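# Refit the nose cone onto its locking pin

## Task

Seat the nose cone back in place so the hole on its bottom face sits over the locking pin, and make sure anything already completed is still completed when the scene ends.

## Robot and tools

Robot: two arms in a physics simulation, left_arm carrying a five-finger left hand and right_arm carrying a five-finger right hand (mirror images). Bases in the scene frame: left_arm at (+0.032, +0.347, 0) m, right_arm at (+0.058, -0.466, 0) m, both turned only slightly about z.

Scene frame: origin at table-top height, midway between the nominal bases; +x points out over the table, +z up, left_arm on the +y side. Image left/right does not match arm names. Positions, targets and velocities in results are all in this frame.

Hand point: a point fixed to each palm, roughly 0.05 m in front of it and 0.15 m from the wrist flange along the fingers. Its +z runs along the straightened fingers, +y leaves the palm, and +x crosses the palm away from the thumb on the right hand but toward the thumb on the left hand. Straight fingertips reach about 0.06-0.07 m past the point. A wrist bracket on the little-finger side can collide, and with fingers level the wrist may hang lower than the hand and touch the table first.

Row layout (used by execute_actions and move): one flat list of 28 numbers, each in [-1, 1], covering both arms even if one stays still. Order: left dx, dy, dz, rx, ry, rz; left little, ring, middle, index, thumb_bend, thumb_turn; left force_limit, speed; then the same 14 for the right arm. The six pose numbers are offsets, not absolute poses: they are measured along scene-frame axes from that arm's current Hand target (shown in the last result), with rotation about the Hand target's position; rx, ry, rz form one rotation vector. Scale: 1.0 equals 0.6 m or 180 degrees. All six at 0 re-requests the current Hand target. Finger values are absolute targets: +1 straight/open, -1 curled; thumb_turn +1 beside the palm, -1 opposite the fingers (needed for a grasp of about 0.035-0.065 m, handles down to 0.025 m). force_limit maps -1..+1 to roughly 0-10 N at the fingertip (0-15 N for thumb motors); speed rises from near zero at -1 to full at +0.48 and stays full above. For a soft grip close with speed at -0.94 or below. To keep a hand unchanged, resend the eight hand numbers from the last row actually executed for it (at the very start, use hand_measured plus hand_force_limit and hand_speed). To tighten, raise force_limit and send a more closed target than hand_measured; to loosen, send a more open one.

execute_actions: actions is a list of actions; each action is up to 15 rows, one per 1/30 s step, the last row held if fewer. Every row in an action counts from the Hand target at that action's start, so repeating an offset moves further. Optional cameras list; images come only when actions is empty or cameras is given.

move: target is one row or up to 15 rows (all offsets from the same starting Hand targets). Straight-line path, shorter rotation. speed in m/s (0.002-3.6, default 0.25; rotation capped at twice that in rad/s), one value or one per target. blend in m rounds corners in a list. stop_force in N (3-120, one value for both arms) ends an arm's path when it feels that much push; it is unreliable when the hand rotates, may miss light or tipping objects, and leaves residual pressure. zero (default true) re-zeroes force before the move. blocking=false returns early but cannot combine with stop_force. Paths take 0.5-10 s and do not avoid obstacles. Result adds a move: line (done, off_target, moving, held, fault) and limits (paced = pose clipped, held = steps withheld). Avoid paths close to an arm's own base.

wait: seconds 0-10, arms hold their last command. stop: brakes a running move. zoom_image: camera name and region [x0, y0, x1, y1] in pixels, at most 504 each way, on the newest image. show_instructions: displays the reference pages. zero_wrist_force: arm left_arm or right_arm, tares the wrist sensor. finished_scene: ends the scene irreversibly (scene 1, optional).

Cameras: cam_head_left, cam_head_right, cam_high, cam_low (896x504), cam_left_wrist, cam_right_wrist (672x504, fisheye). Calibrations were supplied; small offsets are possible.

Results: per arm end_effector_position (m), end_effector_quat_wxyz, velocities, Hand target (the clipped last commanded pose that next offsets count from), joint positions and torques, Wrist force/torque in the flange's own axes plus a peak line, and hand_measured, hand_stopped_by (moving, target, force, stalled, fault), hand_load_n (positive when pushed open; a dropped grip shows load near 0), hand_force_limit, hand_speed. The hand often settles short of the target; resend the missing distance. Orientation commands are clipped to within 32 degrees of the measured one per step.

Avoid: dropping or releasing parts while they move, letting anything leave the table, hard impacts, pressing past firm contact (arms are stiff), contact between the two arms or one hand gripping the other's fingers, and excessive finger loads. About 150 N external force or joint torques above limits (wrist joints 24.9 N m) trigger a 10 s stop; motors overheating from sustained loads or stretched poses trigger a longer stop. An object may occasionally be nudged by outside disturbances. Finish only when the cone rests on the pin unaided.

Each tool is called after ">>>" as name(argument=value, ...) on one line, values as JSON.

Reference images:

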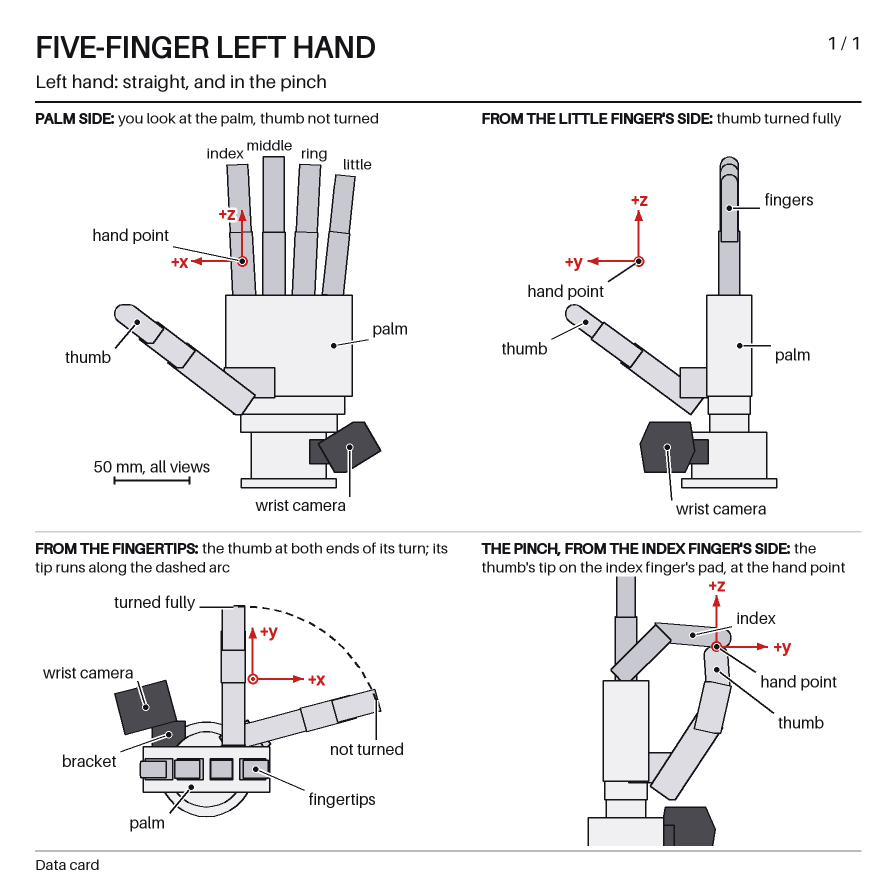

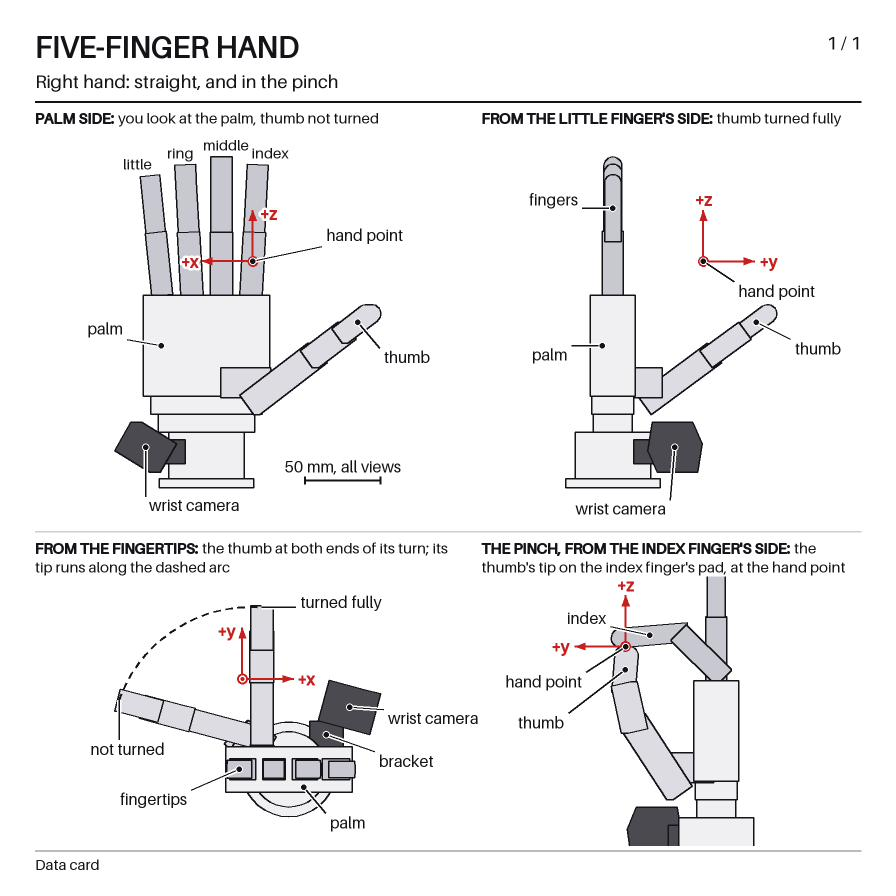

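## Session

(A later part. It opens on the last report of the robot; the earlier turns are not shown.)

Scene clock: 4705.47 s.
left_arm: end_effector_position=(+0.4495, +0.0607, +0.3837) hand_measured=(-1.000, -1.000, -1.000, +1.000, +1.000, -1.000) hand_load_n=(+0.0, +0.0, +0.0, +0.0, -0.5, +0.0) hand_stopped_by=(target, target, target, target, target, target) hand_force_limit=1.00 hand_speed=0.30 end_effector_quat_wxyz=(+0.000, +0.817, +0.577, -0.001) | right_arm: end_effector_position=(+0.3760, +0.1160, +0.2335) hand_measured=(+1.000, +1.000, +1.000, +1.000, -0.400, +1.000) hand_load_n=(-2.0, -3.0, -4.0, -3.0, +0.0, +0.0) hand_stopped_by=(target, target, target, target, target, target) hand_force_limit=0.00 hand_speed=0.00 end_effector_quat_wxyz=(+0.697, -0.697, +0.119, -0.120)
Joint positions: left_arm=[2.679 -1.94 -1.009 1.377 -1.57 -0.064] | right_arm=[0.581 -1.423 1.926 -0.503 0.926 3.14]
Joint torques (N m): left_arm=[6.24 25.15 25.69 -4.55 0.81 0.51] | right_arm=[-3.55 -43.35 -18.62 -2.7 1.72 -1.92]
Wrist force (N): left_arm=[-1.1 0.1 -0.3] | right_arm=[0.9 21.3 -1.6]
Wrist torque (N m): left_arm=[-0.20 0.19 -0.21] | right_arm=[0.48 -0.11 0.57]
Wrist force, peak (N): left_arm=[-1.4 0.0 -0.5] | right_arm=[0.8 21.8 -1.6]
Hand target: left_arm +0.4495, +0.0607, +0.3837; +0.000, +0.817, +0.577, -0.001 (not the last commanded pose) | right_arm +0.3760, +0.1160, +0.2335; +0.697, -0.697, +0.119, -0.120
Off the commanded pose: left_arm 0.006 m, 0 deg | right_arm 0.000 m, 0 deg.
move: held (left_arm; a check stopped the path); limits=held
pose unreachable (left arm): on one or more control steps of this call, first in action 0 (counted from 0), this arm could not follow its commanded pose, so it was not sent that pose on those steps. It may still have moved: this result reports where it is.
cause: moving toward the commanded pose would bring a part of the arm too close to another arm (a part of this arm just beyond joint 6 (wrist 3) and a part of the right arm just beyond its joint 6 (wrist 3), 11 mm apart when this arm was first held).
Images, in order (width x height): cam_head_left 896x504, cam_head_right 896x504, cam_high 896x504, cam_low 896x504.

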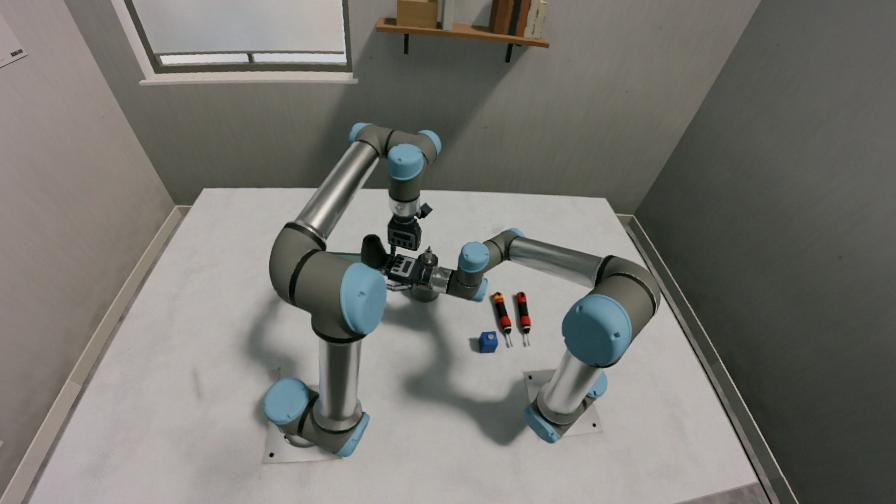

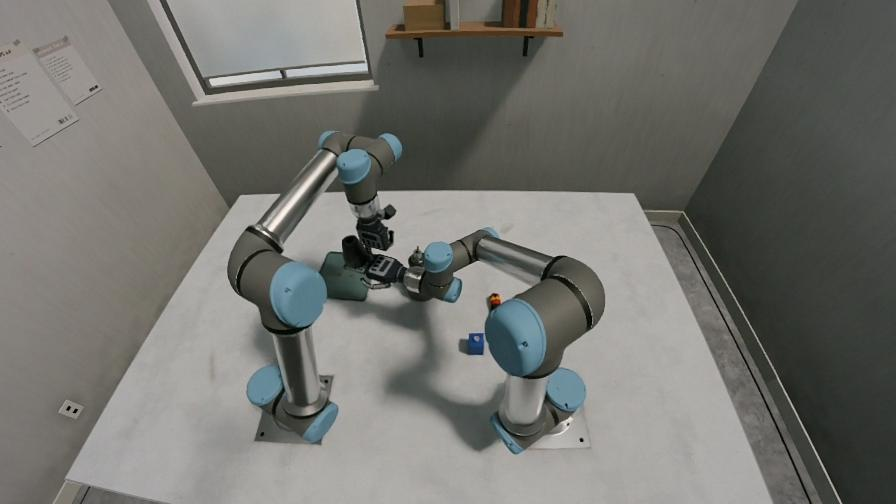

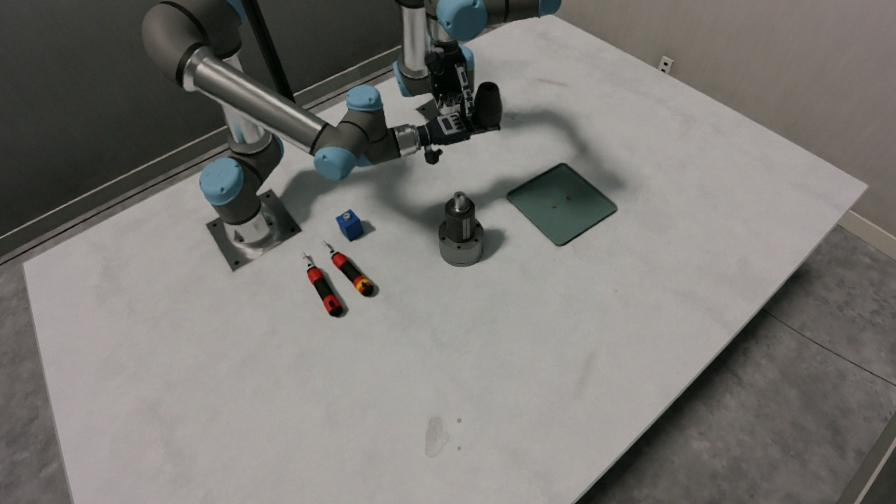

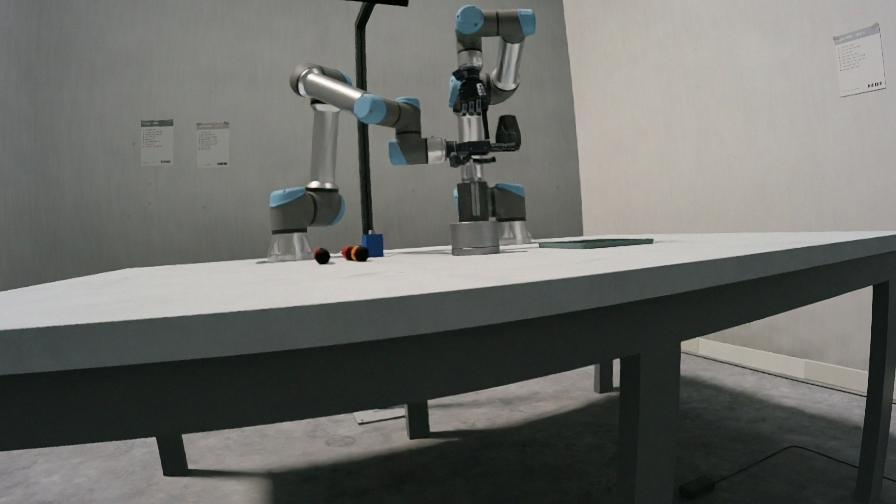

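>>> move(target=[0.0072,0.0204,0,0,0,0,-1,-1,-1,1,1,-1,1,0.3,0,0,0,0,0,0,1,1,1,1,-0.4,1,0,0], speed=0.03, stop_force=4)

>>> move(target=[0,0,-0.0103,0,0,0,-1,-1,-1,1,1,-1,1,0.3,0,0,0,0,0,0,1,1,1,1,-0.4,1,0,0], speed=0.03, stop_force=4, cameras=["cam_low","cam_high"])

>>> zoom_image(camera="cam_low", region=[460, 90, 540, 170])

Scene clock: 4727.60 s.
left_arm: end_effector_position=(+0.4538, +0.0729, +0.3837) hand_measured=(-1.000, -1.000, -1.000, +1.000, +1.000, -1.000) hand_load_n=(+0.0, +0.0, +0.0, +0.0, +0.0, +0.0) hand_stopped_by=(target, target, target, target, target, target) hand_force_limit=1.00 hand_speed=0.30 end_effector_quat_wxyz=(+0.000, +0.817, +0.577, -0.001) | right_arm: end_effector_position=(+0.3760, +0.1160, +0.2335) hand_measured=(+1.000, +1.000, +1.000, +1.000, -0.400, +1.000) hand_load_n=(-2.5, -3.0, -4.0, -3.5, +0.0, +0.0) hand_stopped_by=(target, target, target, target, target, target) hand_force_limit=0.00 hand_speed=0.00 end_effector_quat_wxyz=(+0.697, -0.697, +0.119, -0.120)
Joint positions: left_arm=[2.708 -1.927 -1.027 1.382 -1.57 -0.034] | right_arm=[0.581 -1.423 1.926 -0.503 0.926 3.14]
Joint torques (N m): left_arm=[9.1 45 9.92 -0.33 1.03 2.03] | right_arm=[-3.27 -43.47 -19.42 -2.58 1.79 -2.08]
Wrist force (N): left_arm=[-0.7 0.4 -0.6] | right_arm=[0.8 21.3 -1.6]
Wrist torque (N m): left_arm=[-0.11 0.13 -0.20] | right_arm=[0.48 -0.10 0.57]
Wrist force, peak (N): left_arm=[-1.4 0.2 -0.6] | right_arm=[0.9 21.7 -1.5]
Hand target: left_arm +0.4538, +0.0729, +0.3837; +0.000, +0.817, +0.577, -0.001 | right_arm +0.3760, +0.1160, +0.2335; +0.697, -0.697, +0.119, -0.120
Off the commanded pose: left_arm 0.000 m, 0 deg | right_arm 0.000 m, 0 deg.
move: done

Scene clock: 4729.00 s.
left_arm: end_effector_position=(+0.4538, +0.0729, +0.3776) hand_measured=(-1.000, -1.000, -1.000, +1.000, +1.000, -1.000) hand_load_n=(+0.0, +0.0, +0.0, +0.0, +0.0, +0.0) hand_stopped_by=(target, target, target, target, target, target) hand_force_limit=1.00 hand_speed=0.30 end_effector_quat_wxyz=(+0.000, +0.817, +0.577, -0.001) | right_arm: end_effector_position=(+0.3760, +0.1160, +0.2335) hand_measured=(+1.000, +1.000, +1.000, +1.000, -0.400, +1.000) hand_load_n=(-2.5, -3.0, -4.0, -3.0, +0.0, +0.0) hand_stopped_by=(target, target, target, target, target, target) hand_force_limit=0.00 hand_speed=0.00 end_effector_quat_wxyz=(+0.697, -0.697, +0.119, -0.120)
Joint positions: left_arm=[2.708 -1.924 -1.047 1.399 -1.57 -0.034] | right_arm=[0.581 -1.423 1.926 -0.503 0.926 3.14]
Joint torques (N m): left_arm=[8.17 44.46 9.86 -0.41 1 1.38] | right_arm=[-2.64 -43.47 -18.48 -2.58 1.67 -1.86]
Wrist force (N): left_arm=[-1.2 0.0 -0.5] | right_arm=[0.7 21.3 -1.5]
Wrist torque (N m): left_arm=[-0.18 0.20 -0.21] | right_arm=[0.47 -0.09 0.58]
Wrist force, peak (N): left_arm=[-1.3 0.4 -0.6] | right_arm=[0.7 21.7 -1.4]
Hand target: left_arm +0.4538, +0.0729, +0.3776; +0.000, +0.817, +0.577, -0.001 | right_arm +0.3760, +0.1160, +0.2335; +0.697, -0.697, +0.119, -0.120
Off the commanded pose: left_arm 0.000 m, 0 deg | right_arm 0.000 m, 0 deg.
move: done
Images, in order (width x height): cam_high 896x504, cam_low 896x504.

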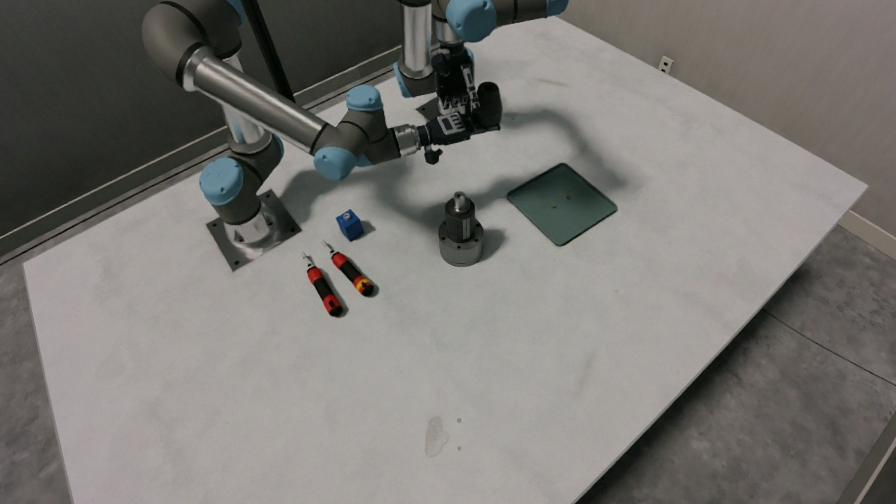

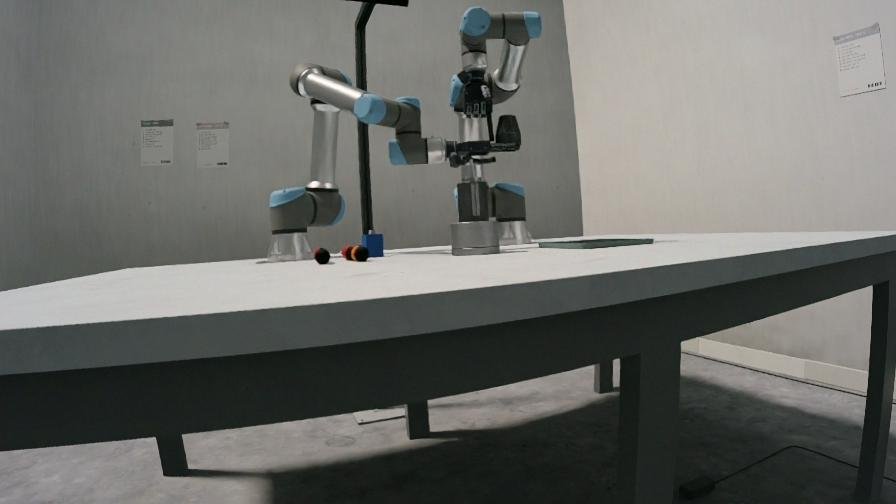

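Scaled by 6.300 from the camera's 896x504 image, which has a finer 1280x720 frame.

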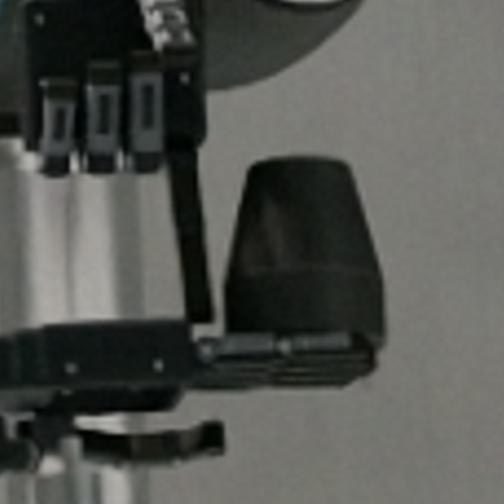

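>>> move(target=[0.0067,0.0189,0,0,0,0,-1,-1,-1,1,1,-1,1,0.3,0,0,0,0,0,0,1,1,1,1,-0.4,1,0,0], speed=0.01, stop_force=3, cameras=["cam_low","cam_high"])

>>> zoom_image(camera="cam_low", region=[460, 90, 540, 170])

Scene clock: 4740.30 s.
left_arm: end_effector_position=(+0.4551, +0.0767, +0.3776) hand_measured=(-1.000, -1.000, -1.000, +1.000, +1.000, -1.000) hand_load_n=(+0.0, +0.0, +0.0, +0.0, +0.0, +0.0) hand_stopped_by=(target, target, target, target, target, target) hand_force_limit=1.00 hand_speed=0.30 end_effector_quat_wxyz=(+0.000, +0.817, +0.577, -0.001) | right_arm: end_effector_position=(+0.3760, +0.1160, +0.2335) hand_measured=(+1.000, +1.000, +1.000, +1.000, -0.400, +1.000) hand_load_n=(-2.0, -3.0, -4.0, -3.5, +0.0, -0.5) hand_stopped_by=(target, target, target, target, target, target) hand_force_limit=0.00 hand_speed=0.00 end_effector_quat_wxyz=(+0.697, -0.697, +0.119, -0.120)
Joint positions: left_arm=[2.718 -1.921 -1.052 1.4 -1.57 -0.025] | right_arm=[0.581 -1.423 1.926 -0.503 0.926 3.14]
Joint torques (N m): left_arm=[-8.43 25.02 25.84 -4.33 -1.24 -1.8] | right_arm=[-1.9 -43.35 -19.81 -2.63 1.65 -1.99]
Wrist force (N): left_arm=[-1.5 -0.1 -0.5] | right_arm=[1.3 21.1 -0.8]
Wrist torque (N m): left_arm=[-0.15 0.14 -0.14] | right_arm=[0.38 -0.16 0.61]
Wrist force, peak (N): left_arm=[-6.4 0.0 -1.3] | right_arm=[0.9 22.6 3.8]
Hand target: left_arm +0.4551, +0.0767, +0.3776; +0.000, +0.817, +0.577, -0.001 (not the last commanded pose) | right_arm +0.3760, +0.1160, +0.2335; +0.697, -0.697, +0.119, -0.120
Off the commanded pose: left_arm 0.008 m, 0 deg | right_arm 0.000 m, 0 deg.
move: contact (left_arm)
Images, in order (width x height): cam_high 896x504, cam_low 896x504.

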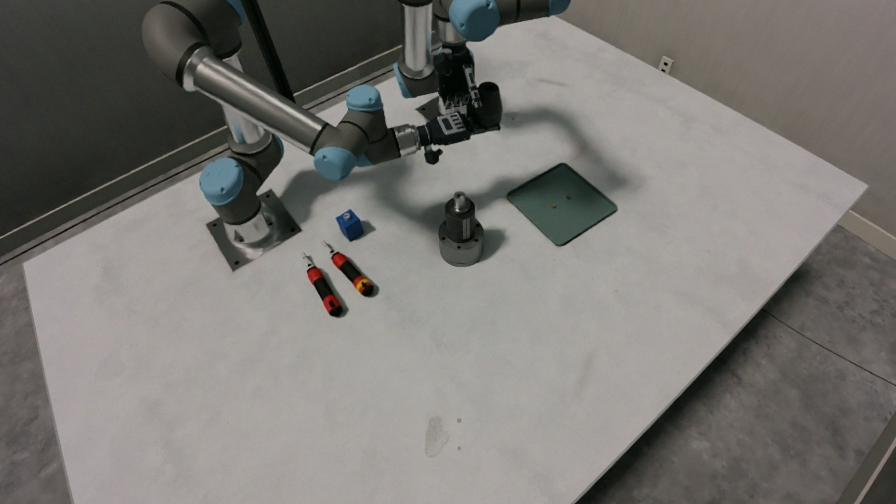

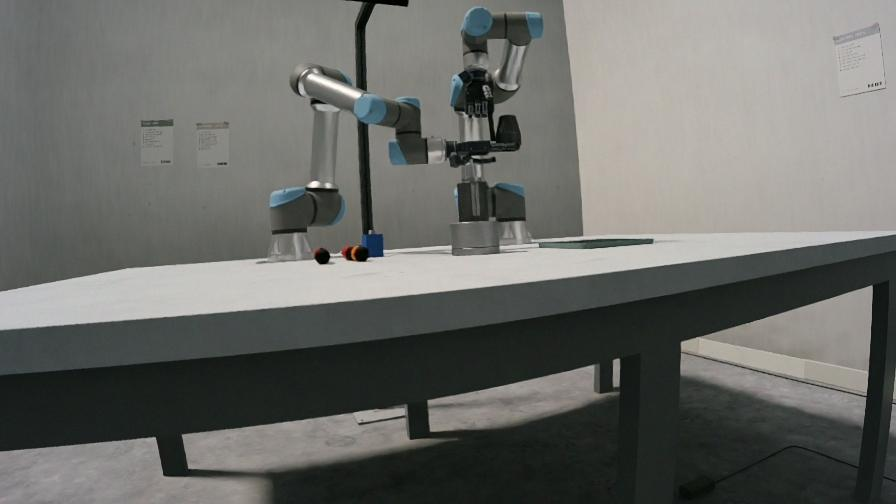

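Scaled by 6.300 from the camera's 896x504 image, which has a finer 1280x720 frame.

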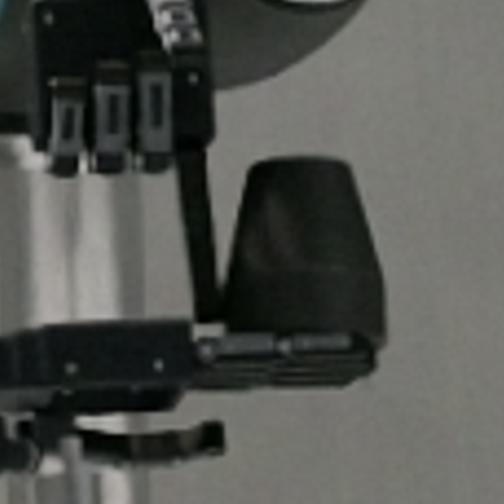

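>>> move(target=[0.00584,0.0165,0,0,0,0,-1,-1,-1,1,1,-1,1,0.3,0,0,0,0,0,0,1,1,1,1,-0.4,1,0,0], speed=0.01, stop_force=15, cameras=["cam_low","cam_high","cam_head_left","cam_head_right"])

>>> zoom_image(camera="cam_low", region=[460, 90, 540, 170])

Scene clock: 4754.40 s.
left_arm: end_effector_position=(+0.4586, +0.0866, +0.3776) hand_measured=(-1.000, -1.000, -1.000, +1.000, +1.000, -1.000) hand_load_n=(+0.0, +0.0, +0.0, +0.0, +0.0, +0.0) hand_stopped_by=(target, target, target, target, target, target) hand_force_limit=1.00 hand_speed=0.30 end_effector_quat_wxyz=(+0.000, +0.817, +0.577, -0.001) | right_arm: end_effector_position=(+0.3760, +0.1160, +0.2335) hand_measured=(+1.000, +1.000, +1.000, +0.998, -0.400, +1.000) hand_load_n=(-7.0, -2.0, -1.0, -10.5, +0.0, +0.0) hand_stopped_by=(target, target, target, target, target, target) hand_force_limit=0.00 hand_speed=0.00 end_effector_quat_wxyz=(+0.697, -0.697, +0.119, -0.120)
Joint positions: left_arm=[2.742 -1.912 -1.064 1.403 -1.57 -0.001] | right_arm=[0.581 -1.423 1.926 -0.503 0.926 3.14]
Joint torques (N m): left_arm=[10.54 43.56 9.97 -0.23 -0.51 2.04] | right_arm=[-1.4 -42.72 -20.11 -3.16 1.11 -1.98]
Wrist force (N): left_arm=[-5.7 0.3 -2.9] | right_arm=[0.9 23.0 2.8]
Wrist torque (N m): left_arm=[-0.01 -0.06 -0.49] | right_arm=[-0.13 -0.24 0.64]
Wrist force, peak (N): left_arm=[-8.0 0.2 -2.0] | right_arm=[0.7 23.7 2.7]
Hand target: left_arm +0.4586, +0.0866, +0.3776; +0.000, +0.817, +0.577, -0.001 | right_arm +0.3760, +0.1160, +0.2335; +0.697, -0.697, +0.119, -0.120
Off the commanded pose: left_arm 0.000 m, 0 deg | right_arm 0.000 m, 0 deg.
move: done
Images, in order (width x height): cam_head_left 896x504, cam_head_right 896x504, cam_high 896x504, cam_low 896x504.

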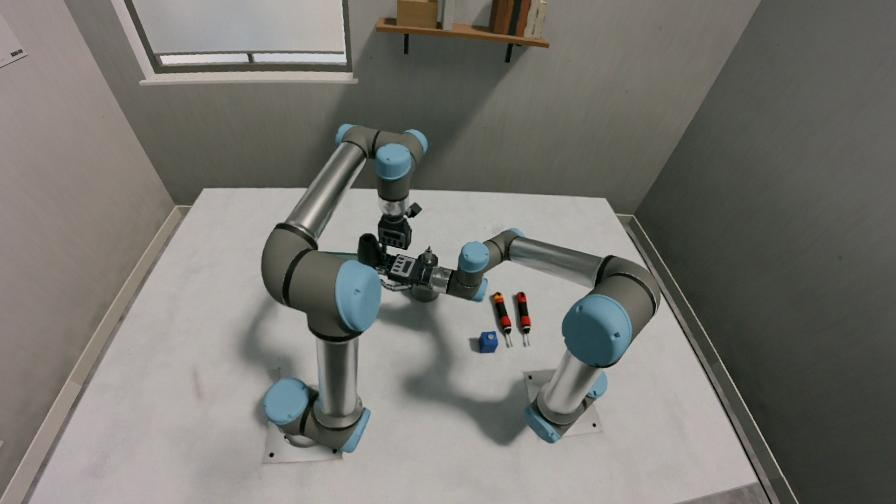

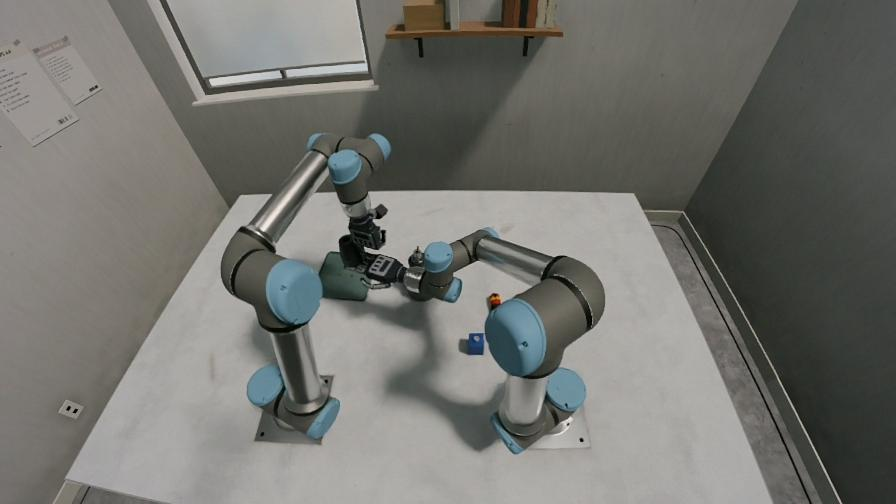

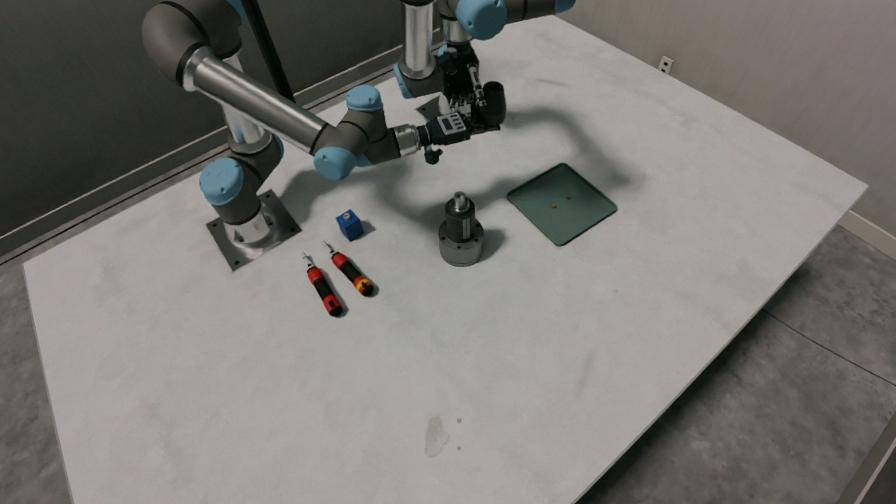

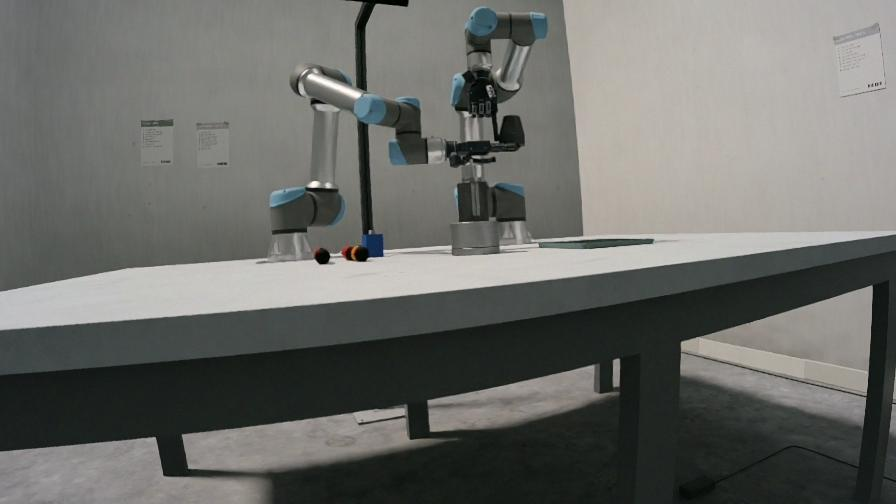

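Scaled by 6.300 from the camera's 896x504 image, which has a finer 1280x720 frame.

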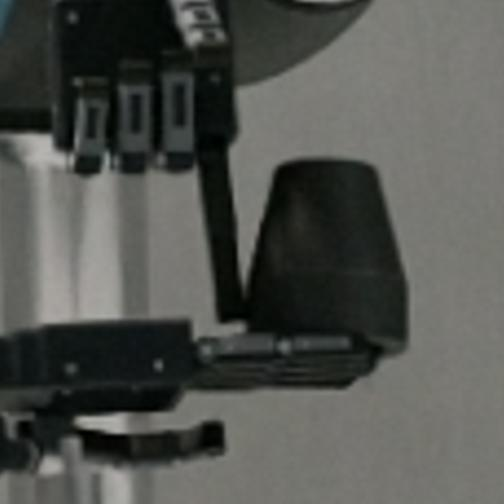

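>>> zoom_image(camera="cam_low", region=[490, 105, 535, 160])

>>> zoom_image(camera="cam_high", region=[430, 70, 510, 150])

>>> zoom_image(camera="cam_head_right", region=[325, 225, 395, 295])

Scaled by 9.164 from the camera's 896x504 image, which has a finer 1280x720 frame.

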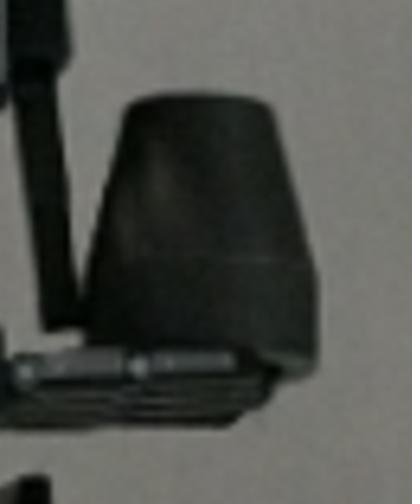

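Scaled by 6.300 from the camera's 896x504 image, which has a finer 1280x720 frame.

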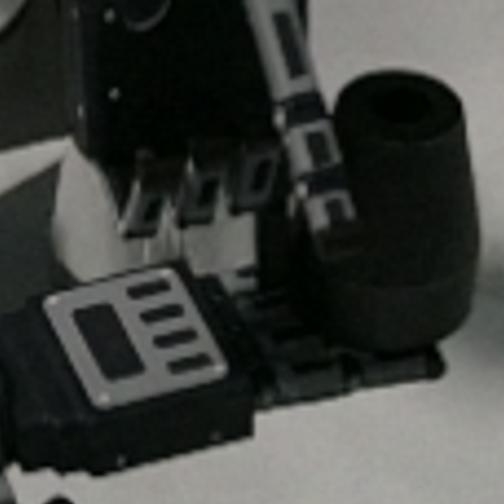

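Scaled by 7.200 from the camera's 896x504 image, which has a finer 1280x720 frame.

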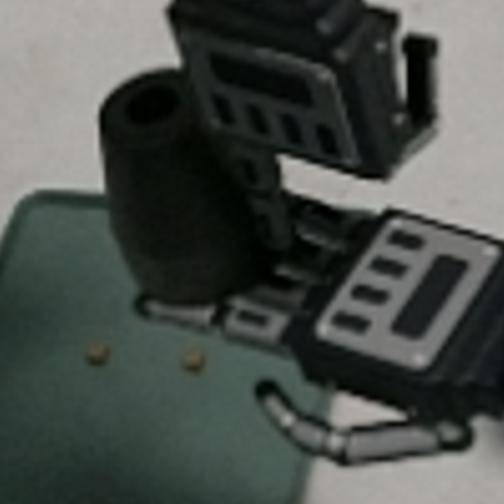

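>>> move(target=[[-0.0056,-0.0157,0,0,0,0,-1,-1,-1,1,1,-1,1,0.3,0,0,0,0,0,0,1,1,1,1,-0.4,1,0,0],[-0.0056,-0.0157,0.25,0,0,0,-1,-1,-1,1,1,-1,1,0.3,0,0,0,0,0,0,1,1,1,1,-0.4,1,0,0]], speed=[0.02,0.15], cameras=["cam_left_wrist","cam_low"])

>>> zoom_image(camera="cam_low", region=[490, 105, 535, 160])

Scene clock: 4802.63 s.
left_arm: end_effector_position=(+0.4552, +0.0772, +0.5275) hand_measured=(-1.000, -1.000, -1.000, +1.000, +1.000, -1.000) hand_load_n=(+0.0, +0.0, +0.0, +0.0, +0.0, +0.0) hand_stopped_by=(target, target, target, target, target, target) hand_force_limit=1.00 hand_speed=0.30 end_effector_quat_wxyz=(+0.000, +0.817, +0.577, -0.001) | right_arm: end_effector_position=(+0.3760, +0.1160, +0.2335) hand_measured=(+1.000, +1.000, +1.000, +0.998, -0.400, +1.000) hand_load_n=(-6.5, -1.5, -0.5, -9.0, +0.0, +0.0) hand_stopped_by=(target, target, target, target, target, target) hand_force_limit=0.00 hand_speed=0.00 end_effector_quat_wxyz=(+0.697, -0.697, +0.119, -0.120)
Joint positions: left_arm=[2.719 -2.189 -0.198 0.815 -1.57 -0.024] | right_arm=[0.581 -1.423 1.926 -0.503 0.926 3.14]
Joint torques (N m): left_arm=[-8.44 31.56 21.78 -4.76 -1 -1.76] | right_arm=[-0.45 -43.7 -20.03 -5.71 -0.5 -1.96]
Wrist force (N): left_arm=[-1.4 0.0 -0.6] | right_arm=[0.9 21.5 -1.8]
Wrist torque (N m): left_arm=[-0.18 0.23 -0.12] | right_arm=[0.33 -0.13 0.59]
Wrist force, peak (N): left_arm=[-6.2 0.4 -2.8] | right_arm=[0.6 24.0 2.7]
Hand target: left_arm +0.4553, +0.0772, +0.5276; +0.000, +0.817, +0.577, -0.001 | right_arm +0.3760, +0.1160, +0.2335; +0.697, -0.697, +0.119, -0.120
Off the commanded pose: left_arm 0.000 m, 0 deg | right_arm 0.000 m, 0 deg.
move: done
camera_calibration:
cam_left_wrist: T_world_to_cam=[[-0.833236, 0.552532, 0.0206365, 0.320791], [0.492146, 0.724127, 0.483148, -0.5271], [0.252011, 0.412733, -0.875295, 0.432822], [0, 0, 0, 1]] pos_world=[0.417629, 0.0258006, 0.626894]
Images, in order (width x height): cam_low 896x504, cam_left_wrist 672x504.

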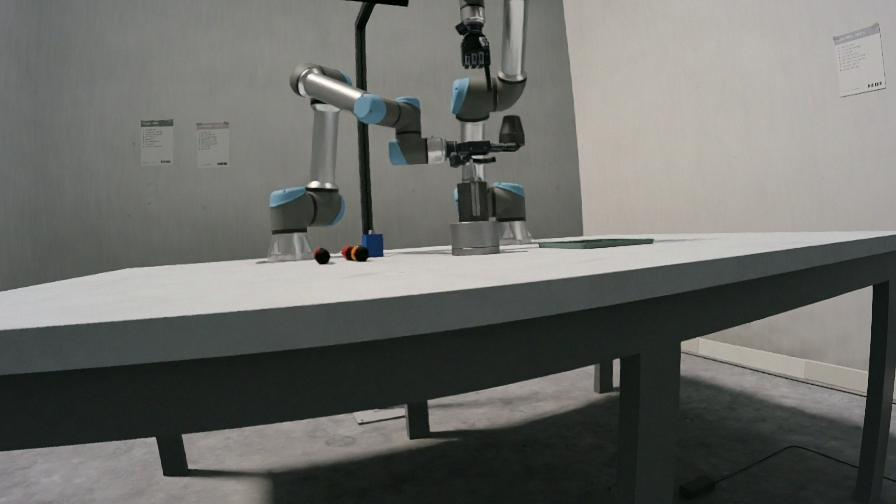

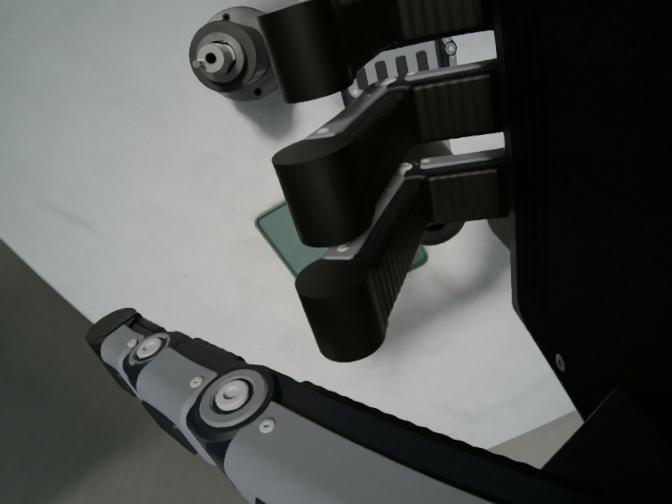

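Scaled by 9.164 from the camera's 896x504 image, which has a finer 1280x720 frame.

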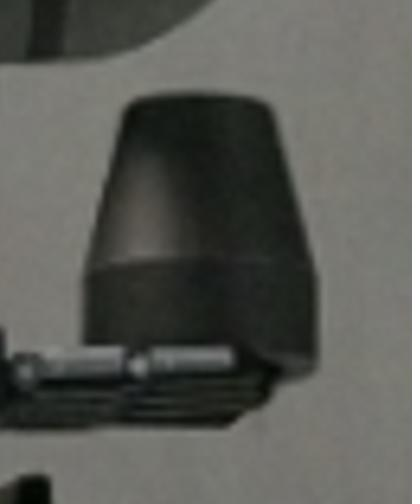

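>>> move(target=[0,0,0,0,0,0,-1,-1,-1,1,1,-1,1,0.3,0,0,0,0,0,0,1,-1,-1,1,-0.4,1,0,-0.3], speed=0.1, cameras=["cam_low","cam_high","cam_right_wrist"])

>>> zoom_image(camera="cam_low", region=[480, 105, 535, 170])

Scene clock: 4833.73 s.
left_arm: end_effector_position=(+0.4552, +0.0772, +0.5275) hand_measured=(-1.000, -1.000, -1.000, +1.000, +1.000, -1.000) hand_load_n=(+0.0, +0.0, +0.0, +0.0, +0.0, +0.0) hand_stopped_by=(target, target, target, target, target, target) hand_force_limit=1.00 hand_speed=0.30 end_effector_quat_wxyz=(+0.000, +0.817, +0.577, -0.001) | right_arm: end_effector_position=(+0.3760, +0.1160, +0.2335) hand_measured=(+0.998, -1.000, -1.000, +0.998, -0.400, +1.000) hand_load_n=(-9.5, +0.0, +0.0, -8.5, +0.0, +0.0) hand_stopped_by=(target, target, target, target, target, target) hand_force_limit=0.00 hand_speed=-0.30 end_effector_quat_wxyz=(+0.697, -0.697, +0.119, -0.120)
Joint positions: left_arm=[2.719 -2.189 -0.197 0.814 -1.57 -0.024] | right_arm=[0.581 -1.423 1.926 -0.503 0.926 3.14]
Joint torques (N m): left_arm=[-8.61 29.76 20.39 -4.49 -0.93 -1.79] | right_arm=[1.11 -34.98 -24.86 -5.43 -1.07 -1.96]
Wrist force (N): left_arm=[-1.1 0.1 -0.8] | right_arm=[0.5 21.5 -1.2]
Wrist torque (N m): left_arm=[-0.16 0.19 -0.10] | right_arm=[0.30 -0.08 0.57]
Wrist force, peak (N): left_arm=[-1.4 0.1 -0.7] | right_arm=[0.7 23.4 -3.0]
Hand target: left_arm +0.4552, +0.0772, +0.5275; +0.000, +0.817, +0.577, -0.001 | right_arm +0.3760, +0.1160, +0.2335; +0.697, -0.697, +0.119, -0.120
Off the commanded pose: left_arm 0.000 m, 0 deg | right_arm 0.000 m, 0 deg.
move: done
camera_calibration:
cam_right_wrist: T_world_to_cam=[[0.280561, -0.0300972, -0.959364, 0.133121], [-0.941025, -0.205535, -0.26875, 0.440251], [-0.189094, 0.978187, -0.0859873, 0.0955597], [0, 0, 0, 1]] pos_world=[0.395008, 0.00101806, 0.254246]
Images, in order (width x height): cam_high 896x504, cam_low 896x504, cam_right_wrist 672x504.

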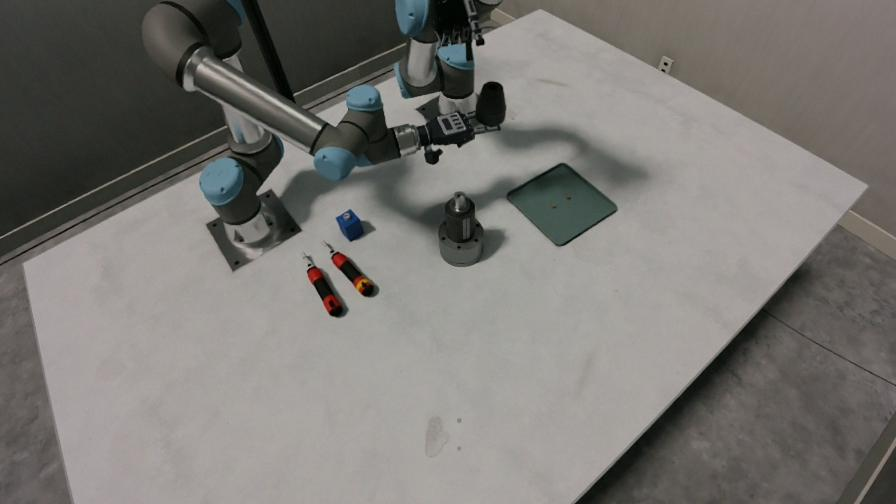

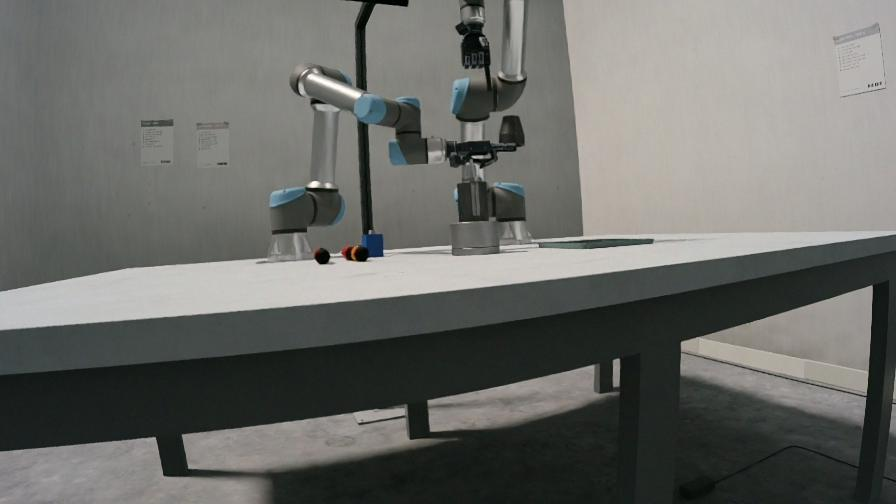

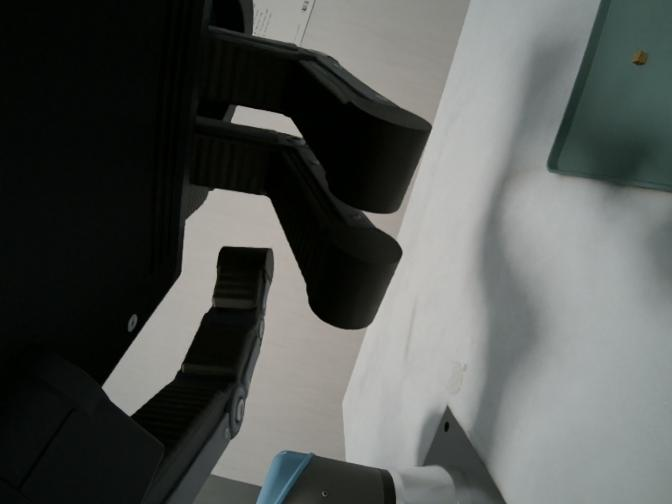

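Scaled by 7.754 from the camera's 896x504 image, which has a finer 1280x720 frame.

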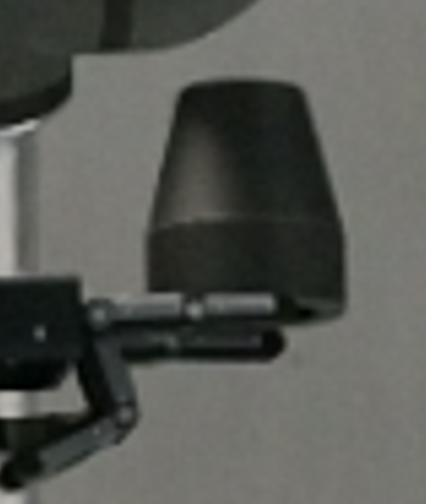

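>>> move(target=[[-0.2087,0.5047,-0.0792,0,0,0,1,1,1,1,1,-1,1,0.3,0,0,0,0,0,0,1,-1,-1,1,-0.4,1,0,-0.3],[-0.2087,0.5047,-0.0792,0.0677,-0.375,-0.1835,1,1,1,1,1,-1,1,0.3,0,0,0,0,0,0,1,-1,-1,1,-0.4,1,0,-0.3]], speed=0.25, cameras=["cam_head_left","cam_high","cam_low"])

Scene clock: 5090.10 s.
left_arm: end_effector_position=(+0.3309, +0.3816, +0.4798) hand_measured=(+1.000, +1.000, +1.000, +1.000, +1.000, -1.000) hand_load_n=(+0.0, +0.0, +0.0, +0.0, +0.0, +0.0) hand_stopped_by=(target, target, target, target, target, target) hand_force_limit=1.00 hand_speed=0.30 end_effector_quat_wxyz=(+0.262, +0.813, +0.202, +0.479) | right_arm: end_effector_position=(+0.3760, +0.1160, +0.2335) hand_measured=(+0.998, -1.000, -1.000, +0.998, -0.400, +1.000) hand_load_n=(-9.5, +0.0, +0.0, -8.5, +0.5, +0.0) hand_stopped_by=(target, target, target, target, target, target) hand_force_limit=0.00 hand_speed=-0.30 end_effector_quat_wxyz=(+0.697, -0.697, +0.119, -0.120)
Joint positions: left_arm=[5.602 -0.697 -2.451 0.448 -1.238 3.815] | right_arm=[0.581 -1.423 1.926 -0.503 0.926 3.14]
Joint torques (N m): left_arm=[-7.57 -27.45 27.15 -0.22 1.56 -1.88] | right_arm=[2.98 -29.37 -37.79 -2.72 0.47 -1.82]
Wrist force (N): left_arm=[-0.9 -0.3 -0.3] | right_arm=[1.2 21.2 -1.4]
Wrist torque (N m): left_arm=[-0.07 0.02 -0.04] | right_arm=[0.28 -0.17 0.59]
Wrist force, peak (N): left_arm=[-2.1 0.7 -0.3] | right_arm=[0.8 21.9 -1.8]
Hand target: left_arm +0.3309, +0.3817, +0.4798; +0.262, +0.813, +0.201, +0.479 (not the last commanded pose) | right_arm +0.3760, +0.1160, +0.2335; +0.697, -0.697, +0.119, -0.120
Off the commanded pose: left_arm 0.002 m, 6 deg | right_arm 0.000 m, 0 deg.
led back after a hold (left arm): the arm was led back toward your command in small steps, so it may still be short of it.
move: held (left_arm; a check stopped the path); limits=held
pose unreachable (left arm): on one or more control steps of this call, first in action 0 (counted from 0), this arm could not follow its commanded pose, so it was not sent that pose on those steps. It may still have moved: this result reports where it is.
cause: moving toward the commanded pose would bring two parts of the arm too close to each other (joints 3 (elbow) to 6 (wrist 3) lie between them).
Images, in order (width x height): cam_head_left 896x504, cam_high 896x504, cam_low 896x504.

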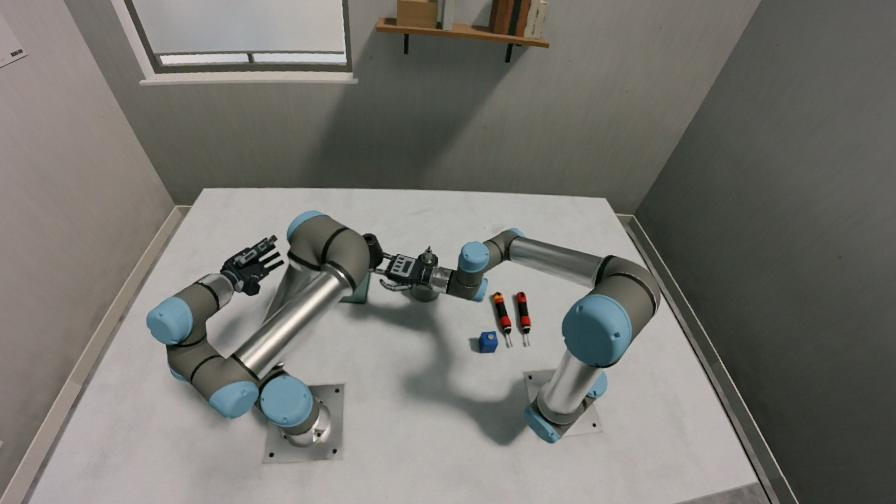

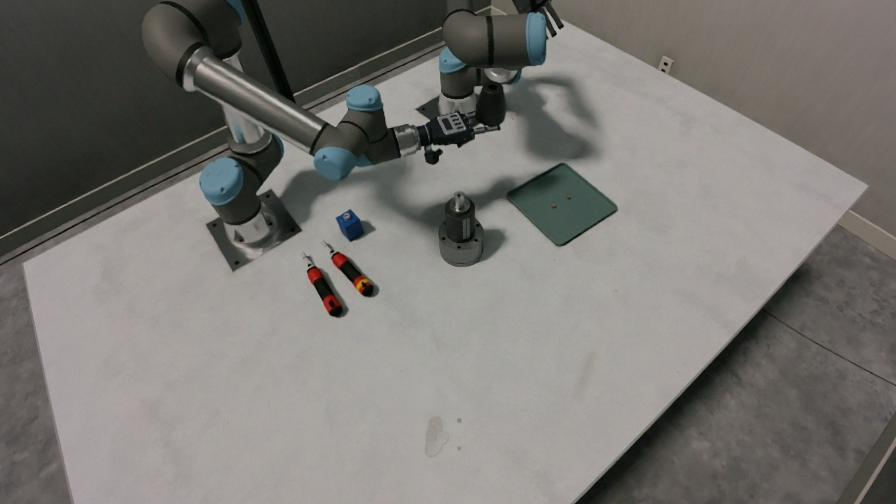

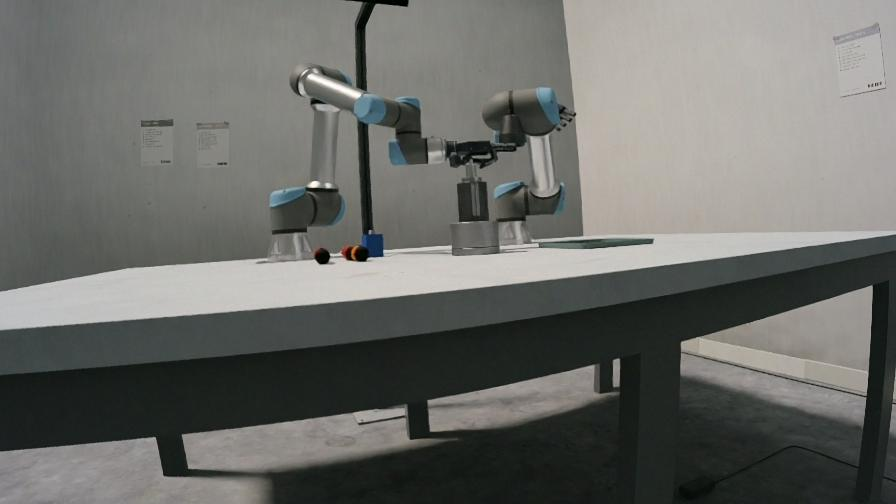

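>>> zoom_image(camera="cam_low", region=[430, 70, 590, 190])

>>> zoom_image(camera="cam_high", region=[400, 0, 580, 160])

>>> zoom_image(camera="cam_head_left", region=[140, 180, 460, 460])

Scaled by 3.150 from the camera's 896x504 image, which has a finer 1280x720 frame.

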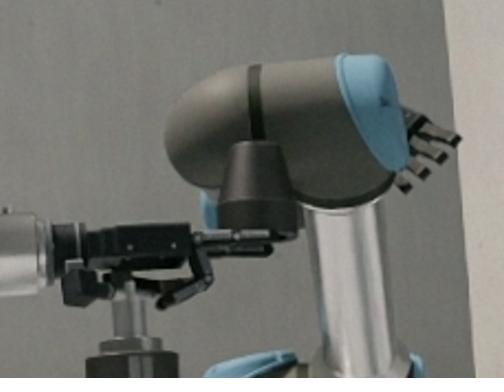

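Scaled by 2.800 from the camera's 896x504 image, which has a finer 1280x720 frame.

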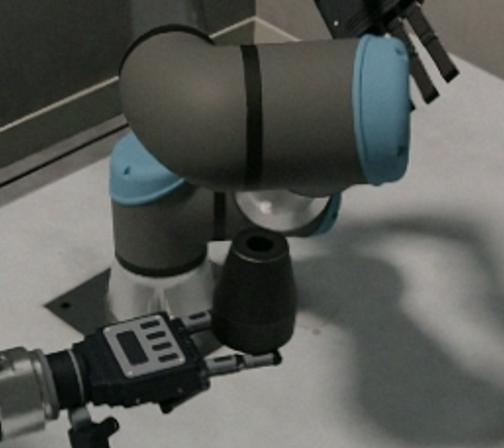

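Scaled by 1.575 from the camera's 896x504 image, which has a finer 1280x720 frame.

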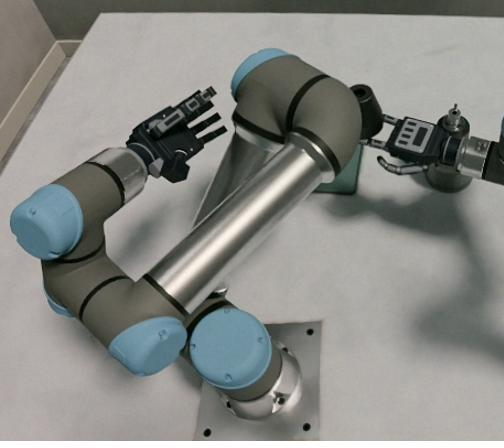

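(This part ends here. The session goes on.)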